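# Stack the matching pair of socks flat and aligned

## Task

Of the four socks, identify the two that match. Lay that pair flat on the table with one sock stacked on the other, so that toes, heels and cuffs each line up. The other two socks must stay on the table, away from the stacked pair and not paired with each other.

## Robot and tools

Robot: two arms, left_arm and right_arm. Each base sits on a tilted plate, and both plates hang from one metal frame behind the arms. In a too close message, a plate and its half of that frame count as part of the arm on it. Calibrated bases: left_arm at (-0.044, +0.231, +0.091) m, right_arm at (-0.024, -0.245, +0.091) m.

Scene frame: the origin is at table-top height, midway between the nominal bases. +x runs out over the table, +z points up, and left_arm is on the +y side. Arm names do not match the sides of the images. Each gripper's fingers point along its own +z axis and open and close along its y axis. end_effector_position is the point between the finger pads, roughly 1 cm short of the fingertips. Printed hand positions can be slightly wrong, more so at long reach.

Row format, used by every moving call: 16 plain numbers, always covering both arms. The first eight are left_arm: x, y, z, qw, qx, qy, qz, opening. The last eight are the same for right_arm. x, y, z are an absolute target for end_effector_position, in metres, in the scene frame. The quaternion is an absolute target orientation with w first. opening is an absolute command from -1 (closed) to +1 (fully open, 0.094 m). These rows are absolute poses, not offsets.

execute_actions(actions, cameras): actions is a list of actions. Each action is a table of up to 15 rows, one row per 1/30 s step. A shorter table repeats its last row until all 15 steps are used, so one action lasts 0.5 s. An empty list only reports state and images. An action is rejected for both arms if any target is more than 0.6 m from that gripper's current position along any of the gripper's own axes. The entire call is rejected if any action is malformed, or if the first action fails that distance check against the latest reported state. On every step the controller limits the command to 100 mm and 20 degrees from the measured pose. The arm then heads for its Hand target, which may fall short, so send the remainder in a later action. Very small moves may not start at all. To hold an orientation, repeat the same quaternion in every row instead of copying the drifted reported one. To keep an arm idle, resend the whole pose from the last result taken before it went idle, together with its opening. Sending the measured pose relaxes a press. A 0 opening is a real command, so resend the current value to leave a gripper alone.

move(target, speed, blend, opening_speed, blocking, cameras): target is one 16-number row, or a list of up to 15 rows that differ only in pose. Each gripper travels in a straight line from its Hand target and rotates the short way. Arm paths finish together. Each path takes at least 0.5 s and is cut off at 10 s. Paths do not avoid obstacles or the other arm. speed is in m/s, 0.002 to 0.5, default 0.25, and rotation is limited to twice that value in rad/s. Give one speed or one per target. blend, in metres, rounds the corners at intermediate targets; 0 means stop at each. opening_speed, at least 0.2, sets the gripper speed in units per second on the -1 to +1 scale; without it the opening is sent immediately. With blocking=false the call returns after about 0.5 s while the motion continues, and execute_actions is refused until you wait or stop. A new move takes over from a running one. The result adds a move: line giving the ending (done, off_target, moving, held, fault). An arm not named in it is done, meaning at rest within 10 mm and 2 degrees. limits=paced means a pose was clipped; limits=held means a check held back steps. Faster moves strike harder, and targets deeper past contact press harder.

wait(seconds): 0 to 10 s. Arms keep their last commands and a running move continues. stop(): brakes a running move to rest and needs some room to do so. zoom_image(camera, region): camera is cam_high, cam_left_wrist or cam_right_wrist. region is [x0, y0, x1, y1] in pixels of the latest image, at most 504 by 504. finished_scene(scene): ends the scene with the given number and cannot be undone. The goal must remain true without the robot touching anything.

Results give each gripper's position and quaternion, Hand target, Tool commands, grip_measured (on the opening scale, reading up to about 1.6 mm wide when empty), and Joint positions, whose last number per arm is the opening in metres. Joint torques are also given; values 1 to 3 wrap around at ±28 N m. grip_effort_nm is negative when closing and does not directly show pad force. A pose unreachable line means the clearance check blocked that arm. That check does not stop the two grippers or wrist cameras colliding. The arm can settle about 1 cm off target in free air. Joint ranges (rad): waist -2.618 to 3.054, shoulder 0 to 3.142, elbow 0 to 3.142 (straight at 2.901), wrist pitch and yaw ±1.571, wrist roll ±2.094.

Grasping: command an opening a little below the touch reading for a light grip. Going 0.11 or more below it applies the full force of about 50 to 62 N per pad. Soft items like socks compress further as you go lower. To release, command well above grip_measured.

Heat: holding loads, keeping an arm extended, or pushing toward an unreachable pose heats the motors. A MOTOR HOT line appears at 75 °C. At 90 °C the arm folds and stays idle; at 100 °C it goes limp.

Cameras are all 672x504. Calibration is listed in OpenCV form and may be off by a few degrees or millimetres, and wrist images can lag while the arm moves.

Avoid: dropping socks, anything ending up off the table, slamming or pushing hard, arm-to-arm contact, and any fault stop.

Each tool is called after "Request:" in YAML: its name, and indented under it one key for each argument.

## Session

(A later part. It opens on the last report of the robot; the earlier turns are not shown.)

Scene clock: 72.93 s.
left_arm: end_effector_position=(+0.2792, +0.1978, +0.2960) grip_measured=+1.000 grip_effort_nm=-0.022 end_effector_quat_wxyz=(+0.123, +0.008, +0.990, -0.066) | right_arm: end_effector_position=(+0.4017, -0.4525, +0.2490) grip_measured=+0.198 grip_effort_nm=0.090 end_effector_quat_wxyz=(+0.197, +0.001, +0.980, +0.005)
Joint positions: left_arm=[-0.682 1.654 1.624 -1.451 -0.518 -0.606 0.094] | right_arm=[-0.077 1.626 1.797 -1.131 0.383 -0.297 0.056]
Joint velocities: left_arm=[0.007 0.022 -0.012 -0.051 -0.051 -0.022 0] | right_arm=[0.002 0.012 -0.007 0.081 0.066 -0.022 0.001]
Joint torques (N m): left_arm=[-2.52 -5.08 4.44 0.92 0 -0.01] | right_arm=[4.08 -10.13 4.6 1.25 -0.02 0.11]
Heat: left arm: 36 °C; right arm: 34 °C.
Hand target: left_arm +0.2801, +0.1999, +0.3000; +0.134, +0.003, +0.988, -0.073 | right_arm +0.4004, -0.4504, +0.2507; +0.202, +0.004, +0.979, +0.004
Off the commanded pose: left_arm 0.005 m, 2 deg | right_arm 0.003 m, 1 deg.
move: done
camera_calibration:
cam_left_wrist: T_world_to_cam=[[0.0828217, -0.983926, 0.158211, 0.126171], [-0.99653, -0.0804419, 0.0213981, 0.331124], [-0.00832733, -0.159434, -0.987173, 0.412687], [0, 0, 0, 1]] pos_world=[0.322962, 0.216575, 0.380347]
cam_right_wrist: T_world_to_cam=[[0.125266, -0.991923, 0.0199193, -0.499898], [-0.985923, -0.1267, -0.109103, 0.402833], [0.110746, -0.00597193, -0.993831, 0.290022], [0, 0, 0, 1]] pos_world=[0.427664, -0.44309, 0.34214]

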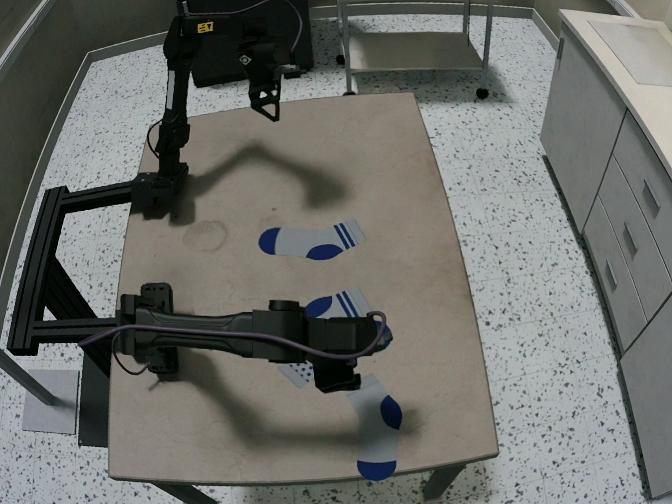

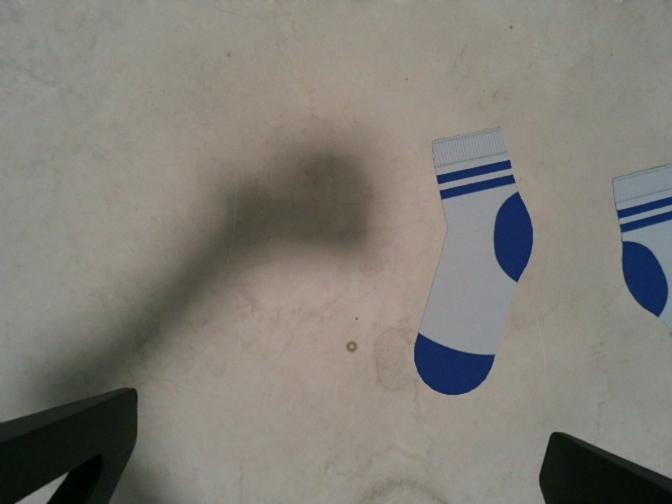

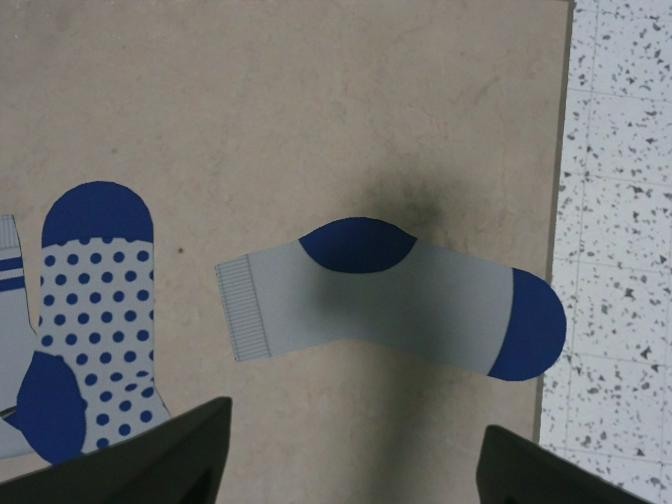

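Request:
move:
  target:
    - [0.28, 0.2, 0.30, 0.134, 0.003, 0.988, -0.073, 1, 0.418, -0.378, 0.06, 0, 0.0, 1, 0.0, -0.15]
    - [0.28, 0.2, 0.30, 0.134, 0.003, 0.988, -0.073, 1, 0.418, -0.378, 0.008, 0, 0.0, 1, 0.0, -0.15]
  speed: [0.2,0.05]
  cameras: ["cam_right_wrist"]

Scene clock: 81.23 s.
left_arm: end_effector_position=(+0.2792, +0.1978, +0.2960) grip_measured=+1.000 grip_effort_nm=-0.017 end_effector_quat_wxyz=(+0.123, +0.008, +0.990, -0.066) | right_arm: end_effector_position=(+0.4241, -0.3845, +0.0204) grip_measured=-0.148 grip_effort_nm=-0.125 end_effector_quat_wxyz=(+0.010, +0.006, +1.000, -0.006)
Joint positions: left_arm=[-0.682 1.654 1.624 -1.451 -0.518 -0.606 0.094] | right_arm=[-0.137 2.147 1.681 -0.865 0.473 -0.185 0.04]
Joint velocities: left_arm=[-0.012 0.002 -0.012 0.051 0.037 -0.007 0] | right_arm=[0.002 -0.002 0.002 -0.007 -0.095 0.022 0]
Joint torques (N m): left_arm=[-2.69 -5 4.38 0.95 -0.04 0.01] | right_arm=[5.11 -10.21 3.97 0.69 -0.02 -0.12]
Heat: left arm: 36 °C; right arm: 34 °C.
Hand target: left_arm +0.2801, +0.1999, +0.3000; +0.134, +0.003, +0.988, -0.073 | right_arm +0.4205, -0.3777, +0.0070; +0.001, -0.002, +1.000, -0.004
Off the commanded pose: left_arm 0.005 m, 2 deg | right_arm 0.015 m, 2 deg.
move: off_target (right_arm)
camera_calibration:
cam_right_wrist: T_world_to_cam=[[0.114907, -0.993358, -0.00599116, -0.426368], [-0.957871, -0.112396, 0.264293, 0.394553], [-0.263211, -0.0246304, -0.964424, 0.2116], [0, 0, 0, 1]] pos_world=[0.482619, -0.373978, 0.0972403]
Images, in order (width x height): cam_right_wrist 672x504.

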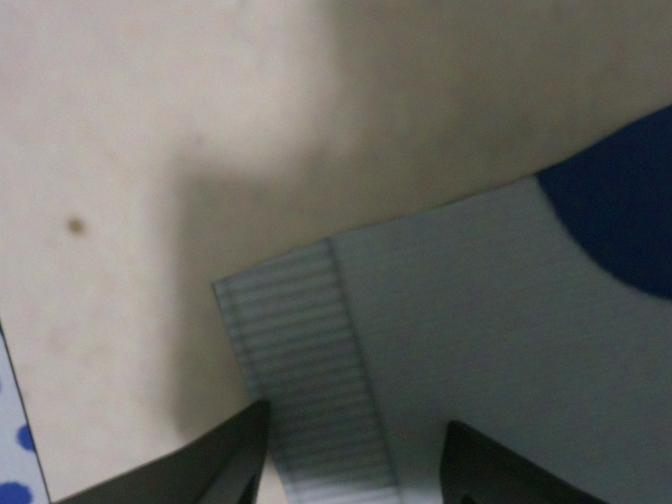

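Grasp here, drag the sock inward, and release.

Request:
move:
  target: [0.28, 0.2, 0.30, 0.134, 0.003, 0.988, -0.073, 1, 0.418, -0.372, 0.004, 0, 0.0, 1, 0.0, -1]
  opening_speed: 0.8
  cameras: ["cam_right_wrist"]

Request:
move:
  target:
    - [0.28, 0.2, 0.30, 0.134, 0.003, 0.988, -0.073, 1, 0.418, -0.365, 0.035, 0, 0.0, 1, 0.0, -1]
    - [0.28, 0.2, 0.30, 0.134, 0.003, 0.988, -0.073, 1, 0.418, -0.335, 0.035, 0, 0.0, 1, 0.0, -1]
  speed: 0.08
  cameras: ["cam_right_wrist", "cam_high"]

Scene clock: 85.73 s.
left_arm: end_effector_position=(+0.2792, +0.1978, +0.2960) grip_measured=+1.000 grip_effort_nm=-0.017 end_effector_quat_wxyz=(+0.123, +0.008, +0.990, -0.066) | right_arm: end_effector_position=(+0.4261, -0.3835, +0.0195) grip_measured=-0.985 grip_effort_nm=-0.808 end_effector_quat_wxyz=(+0.015, +0.007, +1.000, -0.006)
Joint positions: left_arm=[-0.682 1.654 1.624 -1.451 -0.518 -0.606 0.094] | right_arm=[-0.136 2.147 1.675 -0.849 0.471 -0.186 0.001]
Joint velocities: left_arm=[-0.012 -0.017 -0.002 -0.037 -0.022 -0.022 0] | right_arm=[-0.012 -0.012 -0.012 -0.022 0.066 -0.051 0]
Joint torques (N m): left_arm=[-2.66 -4.93 4.42 0.91 -0.06 0.04] | right_arm=[5.42 -10.39 2.91 0.67 -0.06 0.05]
Heat: left arm: 36 °C; right arm: 33 °C.
Hand target: left_arm +0.2801, +0.1999, +0.3000; +0.134, +0.003, +0.988, -0.073 | right_arm +0.4177, -0.3722, +0.0043; +0.000, +0.000, +1.000, +0.000
Off the commanded pose: left_arm 0.005 m, 2 deg | right_arm 0.021 m, 2 deg.
move: off_target (right_arm)
camera_calibration:
cam_right_wrist: T_world_to_cam=[[0.112181, -0.993674, -0.00516729, -0.424525], [-0.960765, -0.10979, 0.254709, 0.399283], [-0.253665, -0.0236089, -0.967004, 0.207604], [0, 0, 0, 1]] pos_world=[0.483903, -0.373101, 0.0968596]
Images, in order (width x height): cam_right_wrist 672x504.

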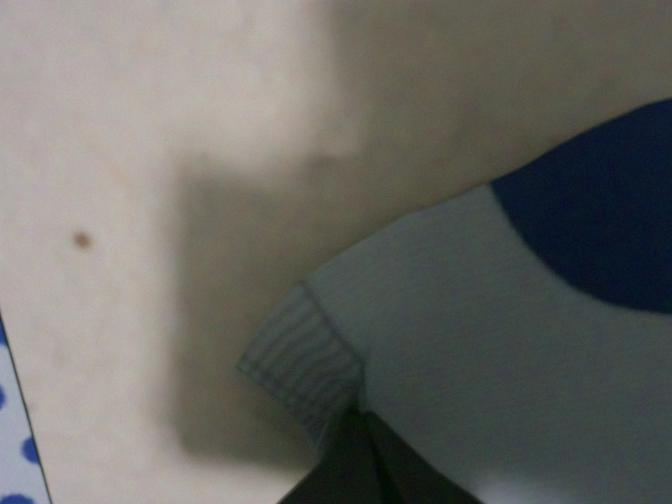

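Scene clock: 87.13 s.
left_arm: end_effector_position=(+0.2792, +0.1978, +0.2960) grip_measured=+1.000 grip_effort_nm=-0.012 end_effector_quat_wxyz=(+0.123, +0.008, +0.990, -0.066) | right_arm: end_effector_position=(+0.4283, -0.3432, +0.0387) grip_measured=-0.985 grip_effort_nm=-0.808 end_effector_quat_wxyz=(+0.017, +0.011, +1.000, +0.001)
Joint positions: left_arm=[-0.682 1.654 1.624 -1.451 -0.518 -0.606 0.094] | right_arm=[-0.036 2.147 1.675 -0.896 0.479 -0.069 0.001]
Joint velocities: left_arm=[0.012 -0.007 0.007 -0.051 0.022 -0.007 0] | right_arm=[0.007 0.017 0.012 0.007 0.022 0.066 0]
Joint torques (N m): left_arm=[-2.66 -5.16 4.42 0.93 -0.05 0.02] | right_arm=[6.58 -11.63 3.63 0.27 0.07 0.1]
Heat: left arm: 36 °C; right arm: 33 °C.
Hand target: left_arm +0.2801, +0.1999, +0.3000; +0.134, +0.003, +0.988, -0.073 | right_arm +0.4185, -0.3346, +0.0350; +0.001, +0.000, +1.000, +0.000
Off the commanded pose: left_arm 0.005 m, 2 deg | right_arm 0.014 m, 2 deg.
move: off_target (right_arm)
camera_calibration:
cam_right_wrist: T_world_to_cam=[[0.104478, -0.99435, -0.0187955, -0.381066], [-0.962645, -0.105858, 0.249216, 0.403244], [-0.249797, -0.00794422, -0.968266, 0.231486], [0, 0, 0, 1]] pos_world=[0.485819, -0.334387, 0.116482]
Images, in order (width x height): cam_high 672x504, cam_right_wrist 672x504.

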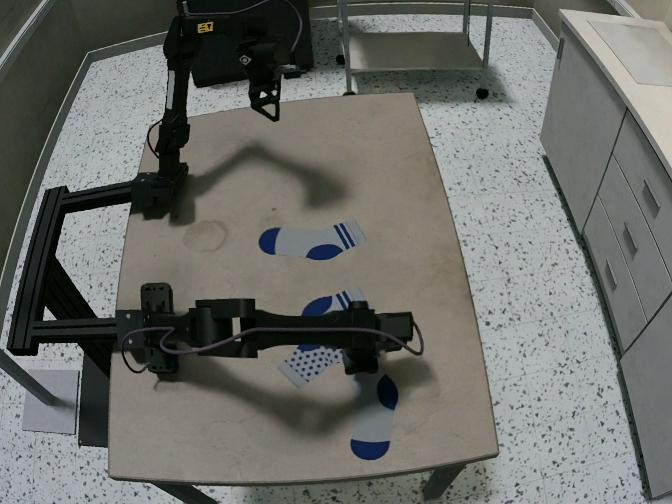

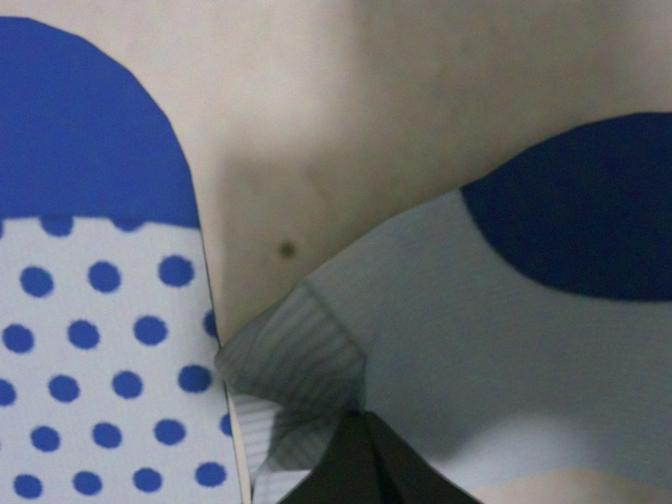

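Request:
move:
  target: [0.28, 0.2, 0.30, 0.134, 0.003, 0.988, -0.073, 1, 0.418, -0.340, 0.005, 0, 0.0, 1, 0.0, -1]
  speed: 0.08
  cameras: []

Request:
move:
  target: [0.28, 0.2, 0.30, 0.134, 0.003, 0.988, -0.073, 1, 0.418, -0.345, 0.02, 0, 0.0, 1, 0.0, -0.2]
  opening_speed: 1
  cameras: []

Request:
move:
  target: [0.28, 0.2, 0.30, 0.134, 0.003, 0.988, -0.073, 1, 0.22, -0.36, 0.27, 0.2, 0.0, 0.98, 0.0, 0.2]

Scene clock: 97.50 s.
left_arm: end_effector_position=(+0.2792, +0.1978, +0.2960) grip_measured=+1.000 grip_effort_nm=-0.022 end_effector_quat_wxyz=(+0.123, +0.008, +0.990, -0.066) | right_arm: end_effector_position=(+0.4225, -0.3473, +0.0202) grip_measured=-0.985 grip_effort_nm=-0.803 end_effector_quat_wxyz=(+0.010, +0.008, +1.000, -0.001)
Joint positions: left_arm=[-0.682 1.654 1.624 -1.451 -0.518 -0.606 0.094] | right_arm=[-0.064 2.16 1.635 -0.843 0.479 -0.099 0.001]
Joint velocities: left_arm=[-0.017 -0.002 -0.017 -0.037 0.051 -0.081 0] | right_arm=[-0.007 0.002 -0.007 -0.007 -0.037 -0.007 0]
Joint torques (N m): left_arm=[-2.55 -5.22 4.36 0.91 -0.08 0.04] | right_arm=[5.22 -9.57 3.74 0.72 -0.01 -0.07]
Heat: left arm: 36 °C; right arm: 33 °C.
Hand target: left_arm +0.2801, +0.1999, +0.3000; +0.134, +0.003, +0.988, -0.073 | right_arm +0.4178, -0.3402, +0.0052; +0.000, +0.000, +1.000, +0.000
Off the commanded pose: left_arm 0.005 m, 2 deg | right_arm 0.017 m, 2 deg.
move: off_target (right_arm)
No camera images: "cameras" was empty.

Scene clock: 98.53 s.
left_arm: end_effector_position=(+0.2792, +0.1978, +0.2960) grip_measured=+1.000 grip_effort_nm=-0.012 end_effector_quat_wxyz=(+0.123, +0.008, +0.990, -0.066) | right_arm: end_effector_position=(+0.4211, -0.3473, +0.0202) grip_measured=-0.202 grip_effort_nm=0.095 end_effector_quat_wxyz=(+0.008, +0.007, +1.000, -0.001)
Joint positions: left_arm=[-0.682 1.654 1.624 -1.451 -0.518 -0.606 0.094] | right_arm=[-0.064 2.16 1.635 -0.849 0.479 -0.099 0.037]
Joint velocities: left_arm=[-0.002 0.007 -0.012 -0.051 0.007 0.007 0] | right_arm=[0.002 0.012 0.002 0.051 0.007 -0.007 0]
Joint torques (N m): left_arm=[-2.62 -5.08 4.48 0.97 -0.06 -0.01] | right_arm=[5.68 -11.7 5.2 0.21 0.01 -0.01]
Heat: left arm: 36 °C; right arm: 33 °C.
Hand target: left_arm +0.2801, +0.1999, +0.3000; +0.134, +0.003, +0.988, -0.073 | right_arm +0.4180, -0.3450, +0.0199; +0.000, +0.000, +1.000, +0.000
Off the commanded pose: left_arm 0.005 m, 2 deg | right_arm 0.004 m, 1 deg.
move: done
No camera images: "cameras" was empty.

Scene clock: 100.83 s.
left_arm: end_effector_position=(+0.2792, +0.1978, +0.2960) grip_measured=+1.000 grip_effort_nm=-0.017 end_effector_quat_wxyz=(+0.123, +0.008, +0.990, -0.066) | right_arm: end_effector_position=(+0.2180, -0.3572, +0.2654) grip_measured=+0.198 grip_effort_nm=0.090 end_effector_quat_wxyz=(+0.198, +0.003, +0.980, +0.009)
Joint positions: left_arm=[-0.682 1.654 1.624 -1.451 -0.518 -0.606 0.094] | right_arm=[0.462 1.021 1.163 -1.374 0.63 0.256 0.056]
Joint velocities: left_arm=[-0.007 -0.027 0.002 0.022 0.022 -0.022 0] | right_arm=[0.007 -0.002 -0.007 -0.007 0.022 0.007 -0.001]
Joint torques (N m): left_arm=[-2.62 -5.08 4.63 1.01 -0.05 0.04] | right_arm=[1.89 -0.13 7.21 0.86 0.14 0.11]
Heat: left arm: 36 °C; right arm: 33 °C.
Hand target: left_arm +0.2801, +0.1999, +0.3000; +0.134, +0.003, +0.988, -0.073 | right_arm +0.2178, -0.3599, +0.2714; +0.202, +0.004, +0.979, +0.007
Off the commanded pose: left_arm 0.005 m, 2 deg | right_arm 0.006 m, 1 deg.
move: done
camera_calibration:
cam_left_wrist: T_world_to_cam=[[0.0828217, -0.983926, 0.158211, 0.126171], [-0.99653, -0.0804419, 0.0213981, 0.331124], [-0.00832733, -0.159434, -0.987173, 0.412687], [0, 0, 0, 1]] pos_world=[0.322962, 0.216575, 0.380347]
cam_right_wrist: T_world_to_cam=[[0.121936, -0.992467, 0.0118864, -0.379983], [-0.986165, -0.122499, -0.111684, 0.237791], [0.112298, 0.00189626, -0.993673, 0.329678], [0, 0, 0, 1]] pos_world=[0.243813, -0.348617, 0.358666]

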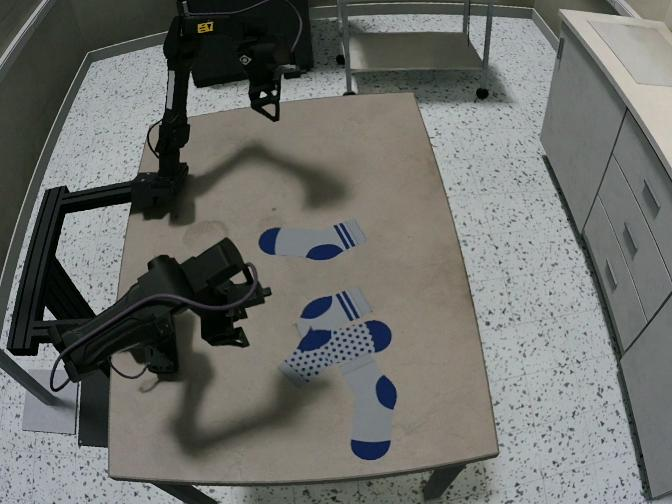

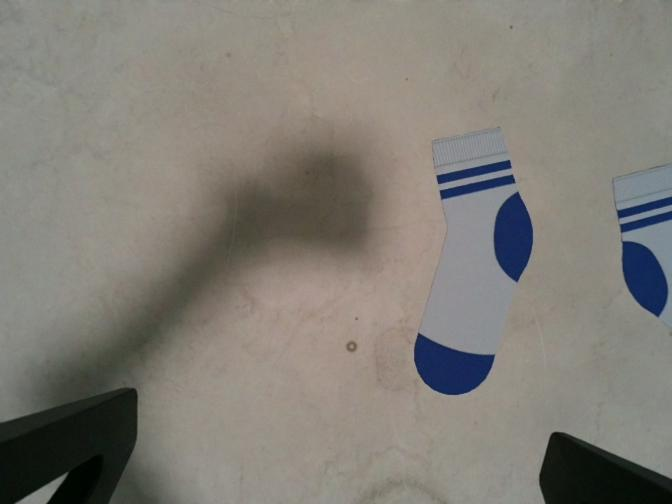

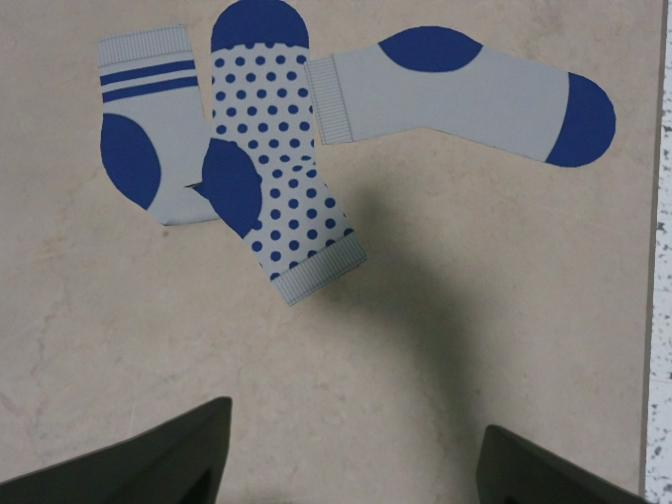

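Request:
move:
  target:
    - [0.28, 0.2, 0.30, 0.134, 0.003, 0.988, -0.073, 1, 0.277, -0.338, 0.06, 0, 0.522, 0.853, 0.0, -0.15]
    - [0.28, 0.2, 0.30, 0.134, 0.003, 0.988, -0.073, 1, 0.277, -0.338, 0.008, 0, 0.522, 0.853, 0.0, -0.15]
  speed: [0.2,0.05]
  cameras: ["cam_right_wrist"]

Scene clock: 113.50 s.
left_arm: end_effector_position=(+0.2792, +0.1978, +0.2960) grip_measured=+1.000 grip_effort_nm=-0.017 end_effector_quat_wxyz=(+0.123, +0.008, +0.990, -0.066) | right_arm: end_effector_position=(+0.2819, -0.3422, +0.0162) grip_measured=-0.148 grip_effort_nm=-0.110 end_effector_quat_wxyz=(+0.005, +0.521, +0.854, -0.008)
Joint positions: left_arm=[-0.682 1.654 1.624 -1.451 -0.518 -0.606 0.094] | right_arm=[-0.09 1.734 0.92 -0.563 0.493 0.96 0.04]
Joint velocities: left_arm=[-0.002 -0.002 0.002 -0.037 -0.007 -0.051 0] | right_arm=[0.002 -0.007 -0.002 -0.051 -0.066 -0.081 -0.001]
Joint torques (N m): left_arm=[-2.66 -5.27 4.4 0.94 -0.05 0] | right_arm=[2.82 -5.76 2.85 0.89 -0.04 -0.07]
Heat: left arm: 36 °C; right arm: 33 °C.
Hand target: left_arm +0.2801, +0.1999, +0.3000; +0.134, +0.003, +0.988, -0.073 | right_arm +0.2797, -0.3386, +0.0062; +0.002, +0.520, +0.854, -0.008
Off the commanded pose: left_arm 0.005 m, 2 deg | right_arm 0.010 m, 1 deg.
move: done
camera_calibration:
cam_right_wrist: T_world_to_cam=[[-0.823844, -0.566731, -0.00978633, 0.0427234], [-0.548384, 0.792569, 0.266663, 0.458424], [-0.14337, 0.225055, -0.96374, 0.222827], [0, 0, 0, 1]] pos_world=[0.318537, -0.389268, 0.0929205]
Images, in order (width x height): cam_right_wrist 672x504.

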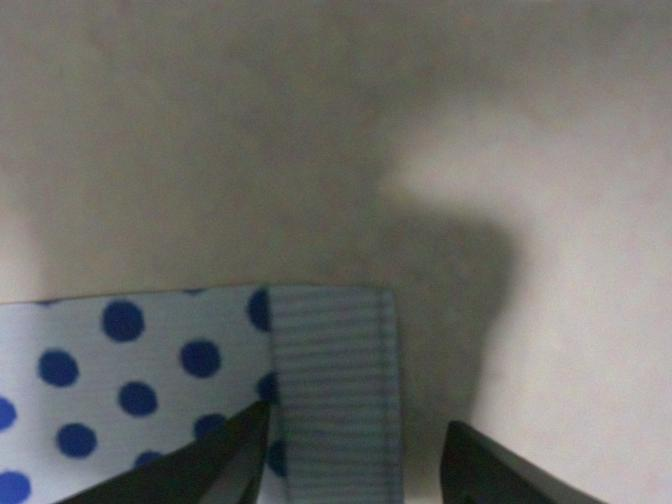

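Request:
move:
  target: [0.28, 0.2, 0.30, 0.134, 0.003, 0.988, -0.073, 1, 0.277, -0.338, 0.003, 0, 0.522, 0.853, 0.0, -1]
  opening_speed: 0.8
  cameras: ["cam_right_wrist"]

Request:
move:
  target:
    - [0.28, 0.2, 0.30, 0.134, 0.003, 0.988, -0.073, 1, 0.29, -0.33, 0.10, 0, 0.522, 0.853, 0.0, -1]
    - [0.28, 0.2, 0.30, 0.134, 0.003, 0.988, -0.073, 1, 0.32, -0.32, 0.27, 0, 0.522, 0.853, 0.0, -1]
    - [0.28, 0.2, 0.30, 0.134, 0.003, 0.988, -0.073, 1, 0.29, -0.39, 0.27, 0, 0.522, 0.853, 0.0, -1]
  speed: 0.15
  blend: 0.03
  cameras: ["cam_right_wrist", "cam_high"]

Scene clock: 118.57 s.
left_arm: end_effector_position=(+0.2792, +0.1978, +0.2960) grip_measured=+1.000 grip_effort_nm=-0.017 end_effector_quat_wxyz=(+0.123, +0.008, +0.990, -0.066) | right_arm: end_effector_position=(+0.2943, -0.3357, +0.0155) grip_measured=-0.980 grip_effort_nm=-0.974 end_effector_quat_wxyz=(+0.018, +0.527, +0.850, +0.022)
Joint positions: left_arm=[-0.682 1.654 1.624 -1.451 -0.518 -0.606 0.094] | right_arm=[-0.091 1.734 0.914 -0.502 0.449 0.951 0.001]
Joint velocities: left_arm=[0.007 -0.007 0.007 -0.007 0.037 0.007 0] | right_arm=[-0.012 0.007 -0.002 0.022 -0.037 0.066 -0.003]
Joint torques (N m): left_arm=[-2.59 -5.04 4.34 0.9 -0.04 0.03] | right_arm=[1.96 -6.41 2.14 0.48 0.22 -0.08]
Heat: left arm: 36 °C; right arm: 33 °C.
Hand target: left_arm +0.2801, +0.1999, +0.3000; +0.134, +0.003, +0.988, -0.073 | right_arm +0.2769, -0.3378, +0.0037; -0.001, +0.522, +0.853, +0.000
Off the commanded pose: left_arm 0.005 m, 2 deg | right_arm 0.021 m, 3 deg.
move: off_target (right_arm)
camera_calibration:
cam_right_wrist: T_world_to_cam=[[-0.829761, -0.553012, -0.0753306, 0.0639332], [-0.55116, 0.790668, 0.266583, 0.460444], [-0.087862, 0.262719, -0.960864, 0.218689], [0, 0, 0, 1]] pos_world=[0.326042, -0.386157, 0.0921996]
Images, in order (width x height): cam_right_wrist 672x504.

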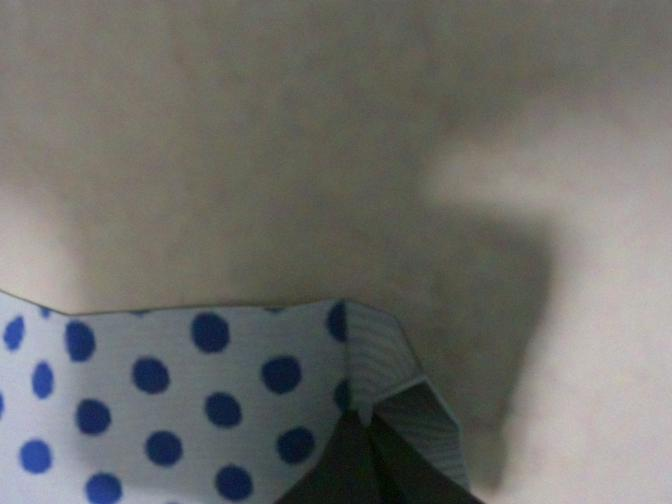

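Scene clock: 121.67 s.
left_arm: end_effector_position=(+0.2792, +0.1978, +0.2960) grip_measured=+1.000 grip_effort_nm=-0.017 end_effector_quat_wxyz=(+0.123, +0.008, +0.990, -0.066) | right_arm: end_effector_position=(+0.2948, -0.3884, +0.2728) grip_measured=-0.982 grip_effort_nm=-1.009 end_effector_quat_wxyz=(+0.055, +0.531, +0.844, +0.051)
Joint positions: left_arm=[-0.682 1.654 1.624 -1.451 -0.518 -0.606 0.094] | right_arm=[0.187 1.495 1.69 -1.551 0.5 1.219 0.001]
Joint velocities: left_arm=[-0.002 0.002 -0.002 0.022 0.037 -0.037 0] | right_arm=[-0.007 0.002 -0.007 0.007 -0.022 -0.066 0]
Joint torques (N m): left_arm=[-2.54 -5.08 4.42 0.95 -0.03 0.01] | right_arm=[2.88 -6.35 4.03 0.48 0.07 -0.1]
Heat: left arm: 36 °C; right arm: 33 °C.
Hand target: left_arm +0.2801, +0.1999, +0.3000; +0.134, +0.003, +0.988, -0.073 | right_arm +0.2874, -0.3895, +0.2705; +0.050, +0.522, +0.850, +0.041
Off the commanded pose: left_arm 0.005 m, 2 deg | right_arm 0.006 m, 9 deg.
joint sent to its limit (right arm) — joint 4 (wrist pitch), lower limit. The joint targets are off in orientation, not in position.
move: off_target (right_arm)
camera_calibration:
cam_right_wrist: T_world_to_cam=[[-0.825951, -0.54095, -0.158674, 0.0809019], [-0.563712, 0.795373, 0.222733, 0.4513], [0.00571748, 0.273413, -0.96188, 0.45667], [0, 0, 0, 1]] pos_world=[0.318614, -0.440048, 0.351579]
Images, in order (width x height): cam_high 672x504, cam_right_wrist 672x504.

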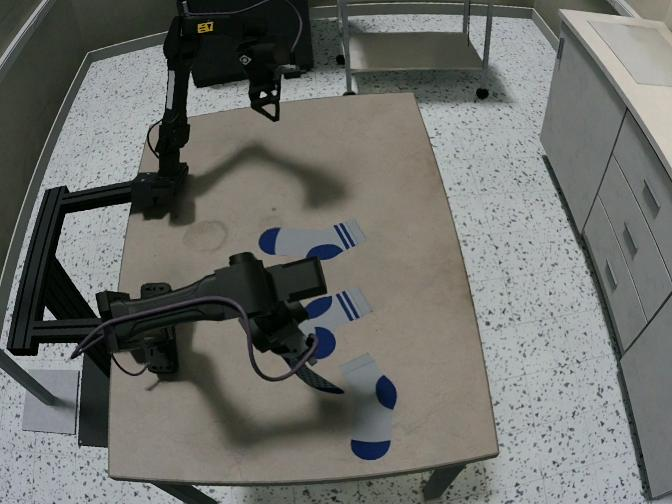

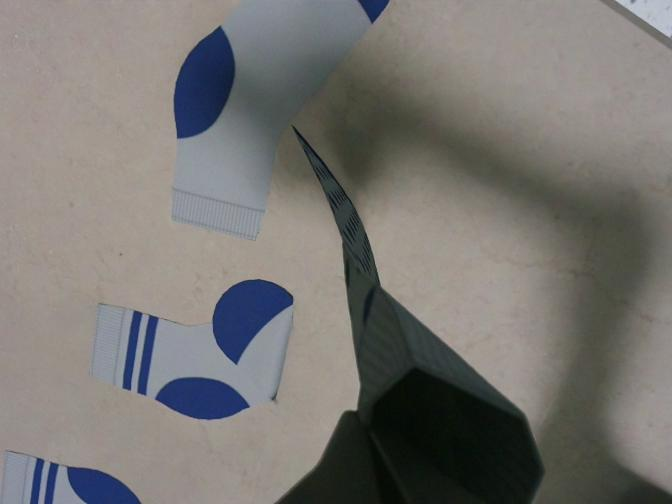

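Request:
move:
  target:
    - [0.28, 0.2, 0.30, 0.134, 0.003, 0.988, -0.073, 1, 0.25, -0.41, 0.2, 0, 0.522, 0.853, 0.0, -1]
    - [0.28, 0.2, 0.30, 0.134, 0.003, 0.988, -0.073, 1, 0.15, -0.48, 0.08, 0, 0.522, 0.853, 0.0, -1]
    - [0.28, 0.2, 0.30, 0.134, 0.003, 0.988, -0.073, 1, 0.125, -0.5, 0.015, 0, 0.522, 0.853, 0.0, -1]
  speed: 0.12
  blend: 0.02
  cameras: ["cam_right_wrist", "cam_high"]

Request:
move:
  target: [0.28, 0.2, 0.30, 0.134, 0.003, 0.988, -0.073, 1, 0.125, -0.5, 0.015, 0, 0.522, 0.853, 0.0, 0]
  opening_speed: 1
  cameras: []

Request:
move:
  target: [0.28, 0.2, 0.30, 0.134, 0.003, 0.988, -0.073, 1, 0.25, -0.3, 0.27, 0.2, 0.0, 0.98, 0.0, 0.2]

Scene clock: 129.17 s.
left_arm: end_effector_position=(+0.2792, +0.1978, +0.2960) grip_measured=+1.000 grip_effort_nm=-0.012 end_effector_quat_wxyz=(+0.123, +0.008, +0.990, -0.066) | right_arm: end_effector_position=(+0.1253, -0.5080, +0.0200) grip_measured=-0.982 grip_effort_nm=-1.004 end_effector_quat_wxyz=(-0.001, +0.521, +0.853, -0.015)
Joint positions: left_arm=[-0.682 1.654 1.624 -1.451 -0.518 -0.606 0.094] | right_arm=[-0.936 1.27 0.73 -0.54 0.205 0.119 0.001]
Joint velocities: left_arm=[-0.002 0.012 -0.002 0.007 -0.007 -0.022 0] | right_arm=[-0.002 -0.002 -0.007 0.007 -0.022 0.051 0]
Joint torques (N m): left_arm=[-2.55 -5.11 4.45 0.92 -0.06 0] | right_arm=[0.31 -5.56 3.52 0.65 -0.07 -0.07]
Heat: left arm: 36 °C; right arm: 33 °C.
Hand target: left_arm +0.2801, +0.1999, +0.3000; +0.134, +0.003, +0.988, -0.073 | right_arm +0.1234, -0.5038, +0.0139; -0.006, +0.519, +0.855, -0.010
Off the commanded pose: left_arm 0.005 m, 2 deg | right_arm 0.009 m, 2 deg.
move: done
camera_calibration:
cam_right_wrist: T_world_to_cam=[[-0.825119, -0.564906, 0.00771712, -0.179495], [-0.541875, 0.795197, 0.272089, 0.503415], [-0.159841, 0.220324, -0.962241, 0.240934], [0, 0, 0, 1]] pos_world=[0.163195, -0.554796, 0.096248]
Images, in order (width x height): cam_high 672x504, cam_right_wrist 672x504.

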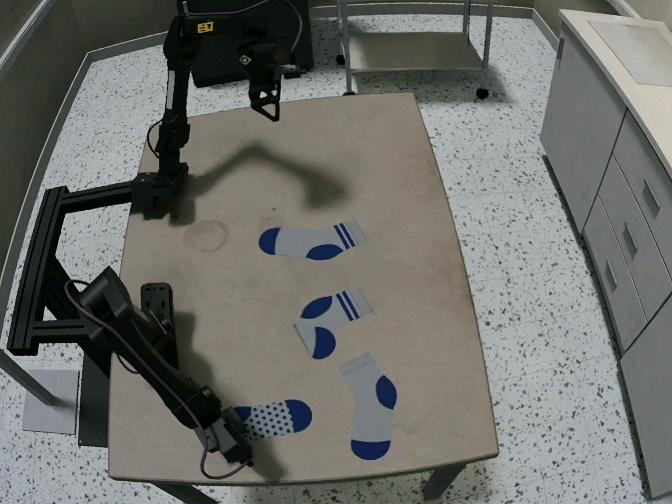

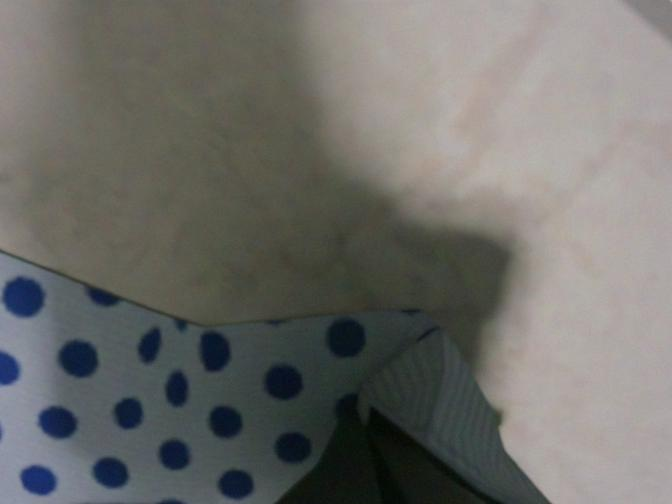

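Scene clock: 130.40 s.
left_arm: end_effector_position=(+0.2792, +0.1978, +0.2960) grip_measured=+1.000 grip_effort_nm=-0.012 end_effector_quat_wxyz=(+0.123, +0.008, +0.990, -0.066) | right_arm: end_effector_position=(+0.1269, -0.5033, +0.0184) grip_measured=-0.002 grip_effort_nm=0.085 end_effector_quat_wxyz=(+0.001, +0.522, +0.853, -0.003)
Joint positions: left_arm=[-0.682 1.654 1.624 -1.451 -0.518 -0.606 0.094] | right_arm=[-0.939 1.27 0.722 -0.539 0.18 0.119 0.047]
Joint velocities: left_arm=[0.007 -0.017 0.007 0.007 -0.022 0.022 0] | right_arm=[-0.007 0.007 0.012 0.007 0.007 -0.066 0]
Joint torques (N m): left_arm=[-2.66 -5.04 4.41 0.92 -0.04 0.03] | right_arm=[0.32 -6.56 3.37 0.59 -0.08 -0.03]
Heat: left arm: 36 °C; right arm: 33 °C.
Hand target: left_arm +0.2801, +0.1999, +0.3000; +0.134, +0.003, +0.988, -0.073 | right_arm +0.1251, -0.5000, +0.0149; +0.000, +0.522, +0.853, +0.000
Off the commanded pose: left_arm 0.005 m, 2 deg | right_arm 0.005 m, 0 deg.
move: done
No camera images: "cameras" was empty.

Scene clock: 133.50 s.
left_arm: end_effector_position=(+0.2792, +0.1978, +0.2960) grip_measured=+1.000 grip_effort_nm=-0.007 end_effector_quat_wxyz=(+0.123, +0.008, +0.990, -0.066) | right_arm: end_effector_position=(+0.2505, -0.2929, +0.2653) grip_measured=+0.198 grip_effort_nm=0.090 end_effector_quat_wxyz=(+0.206, +0.006, +0.978, +0.013)
Joint positions: left_arm=[-0.682 1.654 1.624 -1.451 -0.518 -0.606 0.094] | right_arm=[0.646 1.233 1.174 -1.286 0.681 0.473 0.056]
Joint velocities: left_arm=[0.012 -0.002 -0.007 -0.037 -0.051 -0.022 0] | right_arm=[0.002 -0.032 -0.002 -0.037 -0.066 0.037 0]
Joint torques (N m): left_arm=[-2.66 -5.09 4.53 0.92 -0.04 0.01] | right_arm=[2.81 -1.06 7.79 0.84 0.21 0.11]
Heat: left arm: 36 °C; right arm: 33 °C.
Hand target: left_arm +0.2801, +0.1999, +0.3000; +0.134, +0.003, +0.988, -0.073 | right_arm +0.2520, -0.2949, +0.2727; +0.212, +0.007, +0.977, +0.011
Off the commanded pose: left_arm 0.005 m, 2 deg | right_arm 0.009 m, 2 deg.
move: done
camera_calibration:
cam_left_wrist: T_world_to_cam=[[0.0828217, -0.983926, 0.158211, 0.126171], [-0.99653, -0.0804419, 0.0213981, 0.331124], [-0.00832733, -0.159434, -0.987173, 0.412687], [0, 0, 0, 1]] pos_world=[0.322962, 0.216575, 0.380347]
cam_right_wrist: T_world_to_cam=[[0.116991, -0.993122, 0.00459219, -0.317201], [-0.984802, -0.116606, -0.128714, 0.283668], [0.128364, 0.010536, -0.991671, 0.323782], [0, 0, 0, 1]] pos_world=[0.274904, -0.285353, 0.359054]

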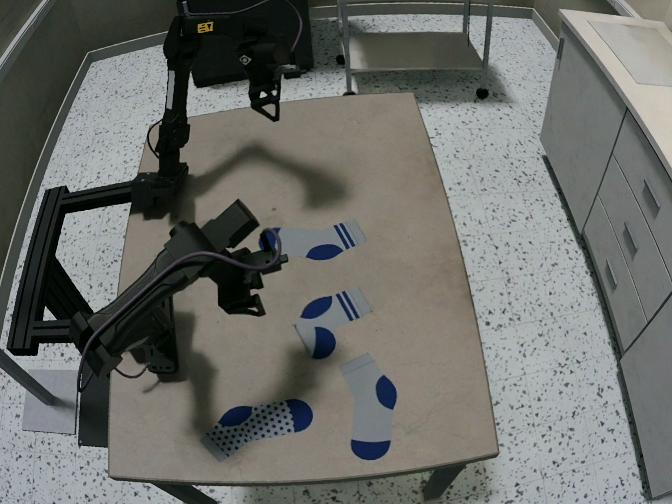

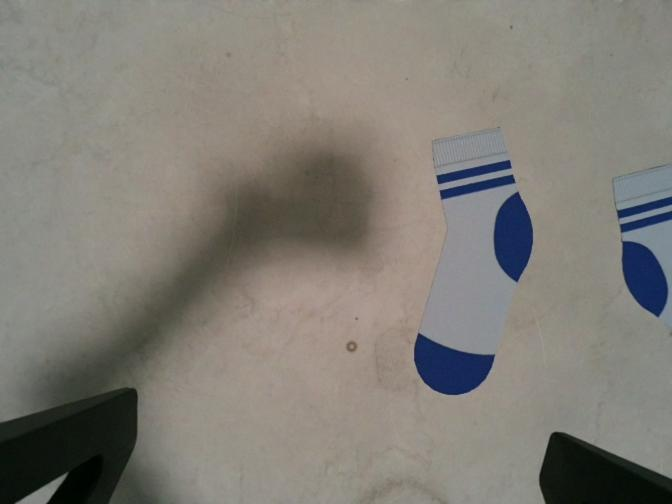

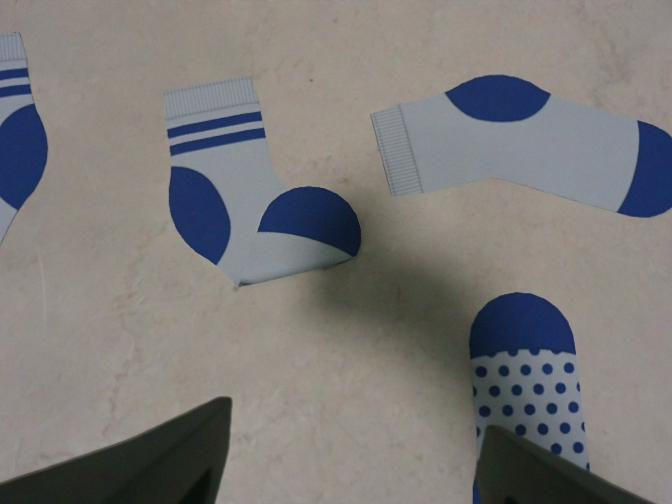

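Request:
move:
  target:
    - [0.16, 0.45, 0.25, 0.134, 0.003, 0.988, -0.073, 1, 0.437, -0.157, 0.06, 0, 0.645, 0.764, 0.0, -0.15]
    - [0.16, 0.45, 0.25, 0.134, 0.003, 0.988, -0.073, 1, 0.437, -0.157, 0.006, 0, 0.645, 0.764, 0.0, -0.15]
  speed: [0.2,0.05]

Scene clock: 154.50 s.
left_arm: end_effector_position=(+0.1591, +0.4443, +0.2398) grip_measured=+1.000 grip_effort_nm=-0.017 end_effector_quat_wxyz=(+0.113, +0.003, +0.989, -0.098) | right_arm: end_effector_position=(+0.4458, -0.1618, +0.0204) grip_measured=-0.148 grip_effort_nm=-0.125 end_effector_quat_wxyz=(+0.010, +0.650, +0.760, +0.004)
Joint positions: left_arm=[0.579 1.019 1.351 -1.436 -0.037 0.628 0.094] | right_arm=[0.297 2.525 1.933 -0.975 0.521 1.709 0.04]
Joint velocities: left_arm=[0.012 0.012 0.002 -0.007 -0.051 -0.022 0] | right_arm=[0.002 -0.012 0.002 -0.007 0.051 0.051 -0.001]
Joint torques (N m): left_arm=[-0.06 -4.59 8.32 0.55 0.27 0.06] | right_arm=[6.46 -10.77 3.97 0.68 0 -0.08]
Heat: left arm: 36 °C; right arm: 34 °C.
Hand target: left_arm +0.1646, +0.4505, +0.2506; +0.139, -0.001, +0.986, -0.087 | right_arm +0.4386, -0.1563, +0.0046; +0.004, +0.643, +0.766, -0.005
Off the commanded pose: left_arm 0.012 m, 4 deg | right_arm 0.018 m, 1 deg.
move: off_target (left_arm, right_arm)
camera_calibration:
cam_left_wrist: T_world_to_cam=[[0.0887152, -0.971359, 0.220433, 0.366079], [-0.995634, -0.0800318, 0.0480342, 0.225811], [-0.0290168, -0.223732, -0.974219, 0.424275], [0, 0, 0, 1]] pos_world=[0.204659, 0.46859, 0.321794]
cam_right_wrist: T_world_to_cam=[[-0.959706, -0.27824, -0.0393277, 0.387805], [-0.278311, 0.921817, 0.269809, 0.304665], [-0.0388187, 0.269883, -0.96211, 0.170392], [0, 0, 0, 1]] pos_world=[0.463585, -0.218928, 0.0969856]

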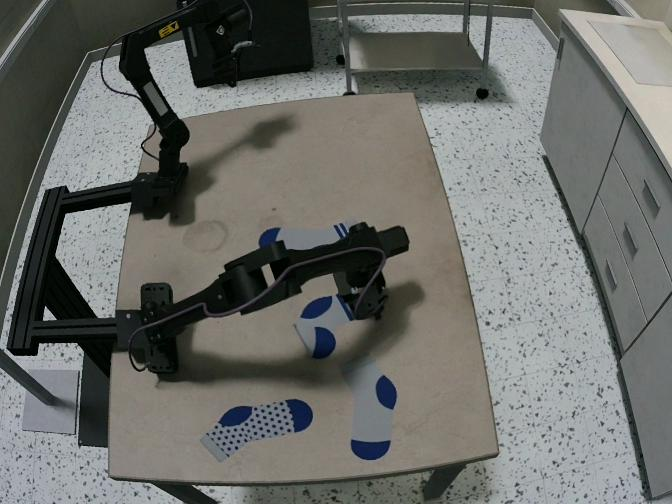

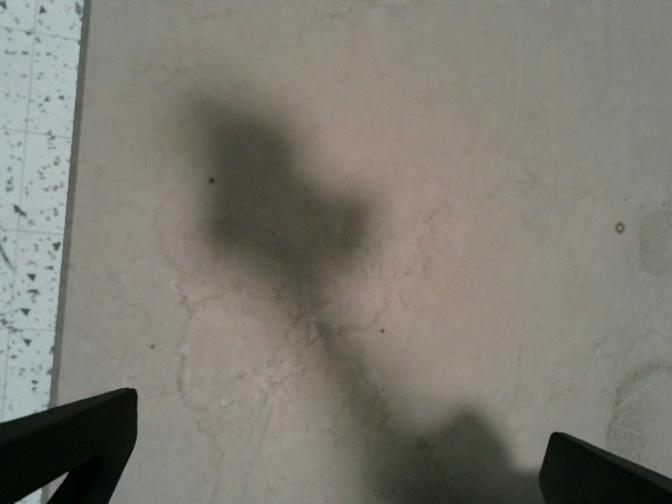

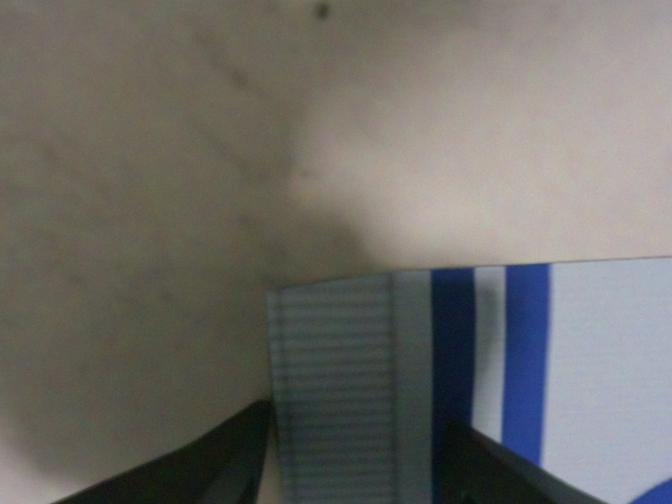

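Request:
move:
  target: [0.16, 0.45, 0.25, 0.134, 0.003, 0.988, -0.073, 1, 0.45, -0.150, 0.006, 0, 0.645, 0.764, 0.0, -0.15]
  speed: 0.05
  cameras: ["cam_right_wrist"]

Request:
move:
  target: [0.16, 0.45, 0.25, 0.134, 0.003, 0.988, -0.073, 1, 0.45, -0.150, 0.002, 0, 0.645, 0.764, 0.0, -1]
  opening_speed: 0.8
  cameras: ["cam_right_wrist"]

Scene clock: 159.50 s.
left_arm: end_effector_position=(+0.1566, +0.4471, +0.2415) grip_measured=+1.000 grip_effort_nm=-0.022 end_effector_quat_wxyz=(+0.112, +0.004, +0.990, -0.086) | right_arm: end_effector_position=(+0.4531, -0.1581, +0.0205) grip_measured=-0.148 grip_effort_nm=-0.129 end_effector_quat_wxyz=(+0.008, +0.651, +0.759, +0.008)
Joint positions: left_arm=[0.574 1.007 1.351 -1.436 -0.06 0.628 0.094] | right_arm=[0.297 2.556 1.993 -0.999 0.513 1.709 0.04]
Joint velocities: left_arm=[-0.007 -0.002 -0.007 0.037 0.095 0.007 0] | right_arm=[0.007 -0.002 -0.022 -0.007 -0.037 0.007 0]
Joint torques (N m): left_arm=[-1.06 -5.38 6.58 0.64 0.13 -0.02] | right_arm=[6.79 -9.73 6.63 0.41 -0.05 -0.03]
Heat: left arm: 36 °C; right arm: 34 °C.
Hand target: left_arm +0.1601, +0.4500, +0.2498; +0.134, +0.003, +0.988, -0.073 | right_arm +0.4493, -0.1502, +0.0061; +0.000, +0.645, +0.764, +0.000
Off the commanded pose: left_arm 0.010 m, 3 deg | right_arm 0.017 m, 2 deg.
move: off_target (left_arm, right_arm)
camera_calibration:
cam_right_wrist: T_world_to_cam=[[-0.960003, -0.276632, -0.0432289, 0.396312], [-0.277546, 0.91986, 0.277173, 0.302479], [-0.0369104, 0.278085, -0.959847, 0.170095], [0, 0, 0, 1]] pos_world=[0.470691, -0.215907, 0.0965582]
Images, in order (width x height): cam_right_wrist 672x504.

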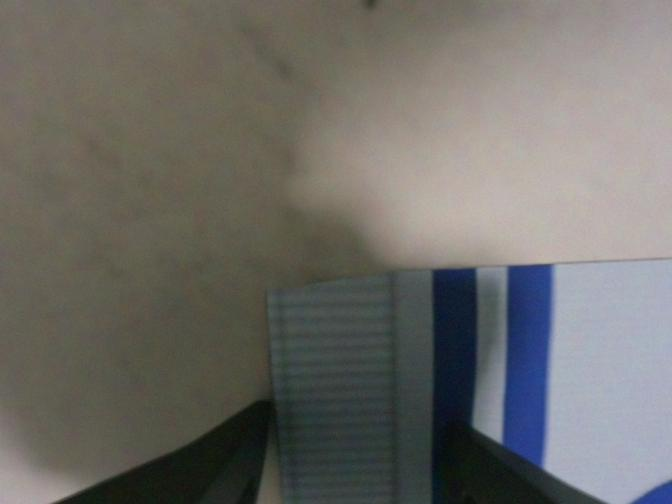

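Scene clock: 160.77 s.
left_arm: end_effector_position=(+0.1566, +0.4472, +0.2414) grip_measured=+1.000 grip_effort_nm=-0.012 end_effector_quat_wxyz=(+0.112, +0.004, +0.990, -0.085) | right_arm: end_effector_position=(+0.4532, -0.1570, +0.0205) grip_measured=-0.979 grip_effort_nm=-0.984 end_effector_quat_wxyz=(+0.006, +0.651, +0.759, +0.010)
Joint positions: left_arm=[0.574 1.007 1.351 -1.436 -0.061 0.628 0.094] | right_arm=[0.297 2.556 1.993 -0.997 0.508 1.709 0.001]
Joint velocities: left_arm=[0.012 0.012 -0.007 0.007 -0.051 -0.081 0] | right_arm=[-0.007 0.017 -0.012 0.051 0.095 -0.037 -0.001]
Joint torques (N m): left_arm=[-1.13 -5.19 6.49 0.64 0.12 -0.05] | right_arm=[6.48 -9.39 6.19 0.57 0.01 -0.07]
Heat: left arm: 36 °C; right arm: 34 °C.
Hand target: left_arm +0.1600, +0.4500, +0.2499; +0.134, +0.003, +0.988, -0.073 | right_arm +0.4494, -0.1503, +0.0023; +0.000, +0.645, +0.764, +0.000
Off the commanded pose: left_arm 0.010 m, 3 deg | right_arm 0.020 m, 2 deg.
move: off_target (left_arm, right_arm)
camera_calibration:
cam_right_wrist: T_world_to_cam=[[-0.960225, -0.275605, -0.0448294, 0.397027], [-0.2768, 0.918407, 0.282683, 0.300819], [-0.0367371, 0.283848, -0.958165, 0.170592], [0, 0, 0, 1]] pos_world=[0.470769, -0.215274, 0.0962178]
Images, in order (width x height): cam_right_wrist 672x504.

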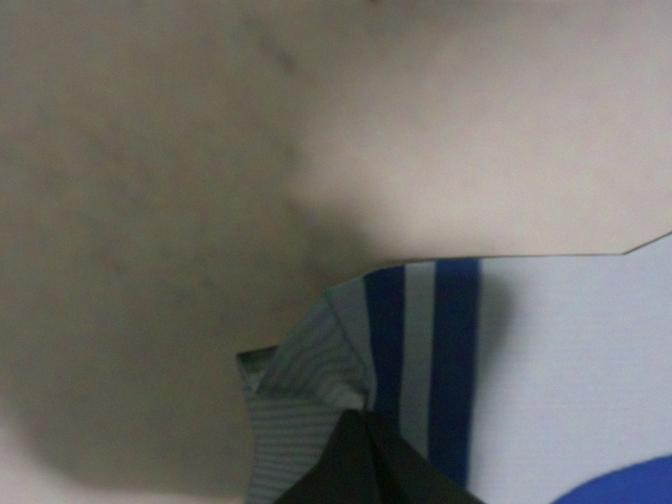

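Request:
move:
  target:
    - [0.16, 0.45, 0.25, 0.134, 0.003, 0.988, -0.073, 1, 0.44, -0.150, 0.1, 0, 0.645, 0.764, 0.0, -1]
    - [0.16, 0.45, 0.25, 0.134, 0.003, 0.988, -0.073, 1, 0.40, -0.150, 0.33, 0, 0.645, 0.764, 0.0, -1]
  speed: 0.12
  blend: 0.03

Scene clock: 166.57 s.
left_arm: end_effector_position=(+0.1565, +0.4472, +0.2414) grip_measured=+1.000 grip_effort_nm=-0.012 end_effector_quat_wxyz=(+0.112, +0.004, +0.990, -0.085) | right_arm: end_effector_position=(+0.4030, -0.1457, +0.3210) grip_measured=-0.981 grip_effort_nm=-1.033 end_effector_quat_wxyz=(+0.056, +0.639, +0.749, +0.163)
Joint positions: left_arm=[0.574 1.007 1.351 -1.436 -0.062 0.628 0.094] | right_arm=[0.672 2.167 2.314 -1.544 0.5 1.956 0.001]
Joint velocities: left_arm=[-0.012 -0.012 0.002 -0.007 0.022 0.081 0] | right_arm=[-0.002 0.007 0.007 -0.051 0.007 0.051 -0.001]
Joint torques (N m): left_arm=[-1.26 -5.38 6.46 0.63 0.12 -0.02] | right_arm=[6.64 -10.85 5.59 0.78 0.13 0.12]
Heat: left arm: 36 °C; right arm: 34 °C.
Hand target: left_arm +0.1600, +0.4500, +0.2499; +0.134, +0.003, +0.988, -0.073 | right_arm +0.3973, -0.1502, +0.3304; +0.062, +0.637, +0.750, +0.165
Off the commanded pose: left_arm 0.010 m, 3 deg | right_arm 0.010 m, 20 deg.
joint sent to its limit (right arm) — joint 4 (wrist pitch), lower limit. The joint targets are off in orientation, not in position.
move: off_target (left_arm, right_arm)
camera_calibration:
cam_left_wrist: T_world_to_cam=[[0.0895673, -0.976621, 0.195421, 0.377081], [-0.995497, -0.081667, 0.0481332, 0.224071], [-0.0310484, -0.198852, -0.979538, 0.416889], [0, 0, 0, 1]] pos_world=[0.202231, 0.469463, 0.323883]
cam_right_wrist: T_world_to_cam=[[-0.903517, -0.248017, -0.349493, 0.444355], [-0.369788, 0.863369, 0.343294, 0.201626], [0.216599, 0.43941, -0.871782, 0.346327], [0, 0, 0, 1]] pos_world=[0.401027, -0.21605, 0.388003]

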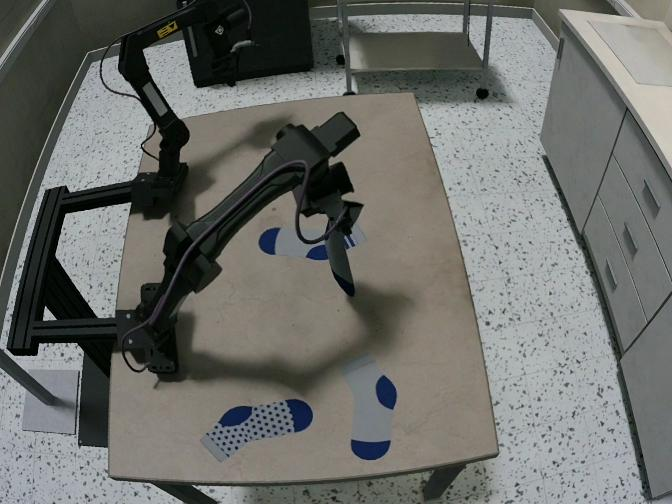

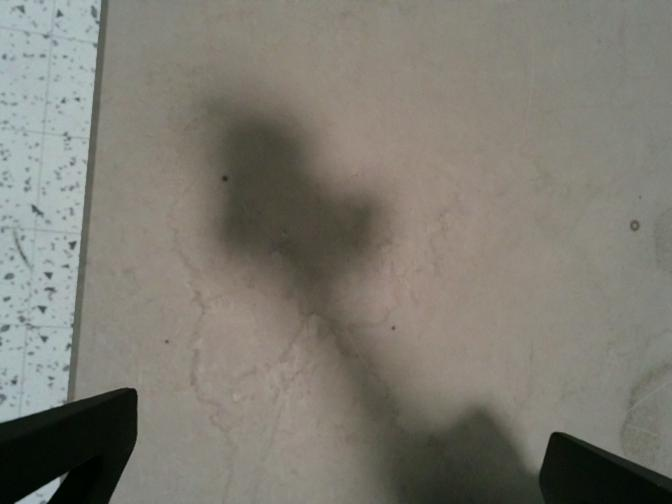

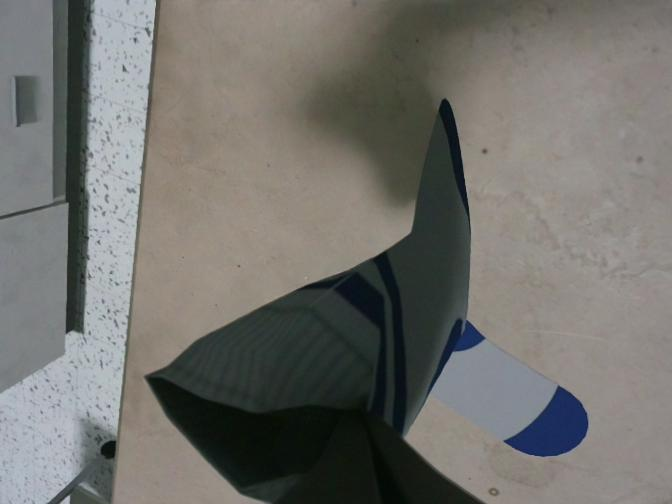

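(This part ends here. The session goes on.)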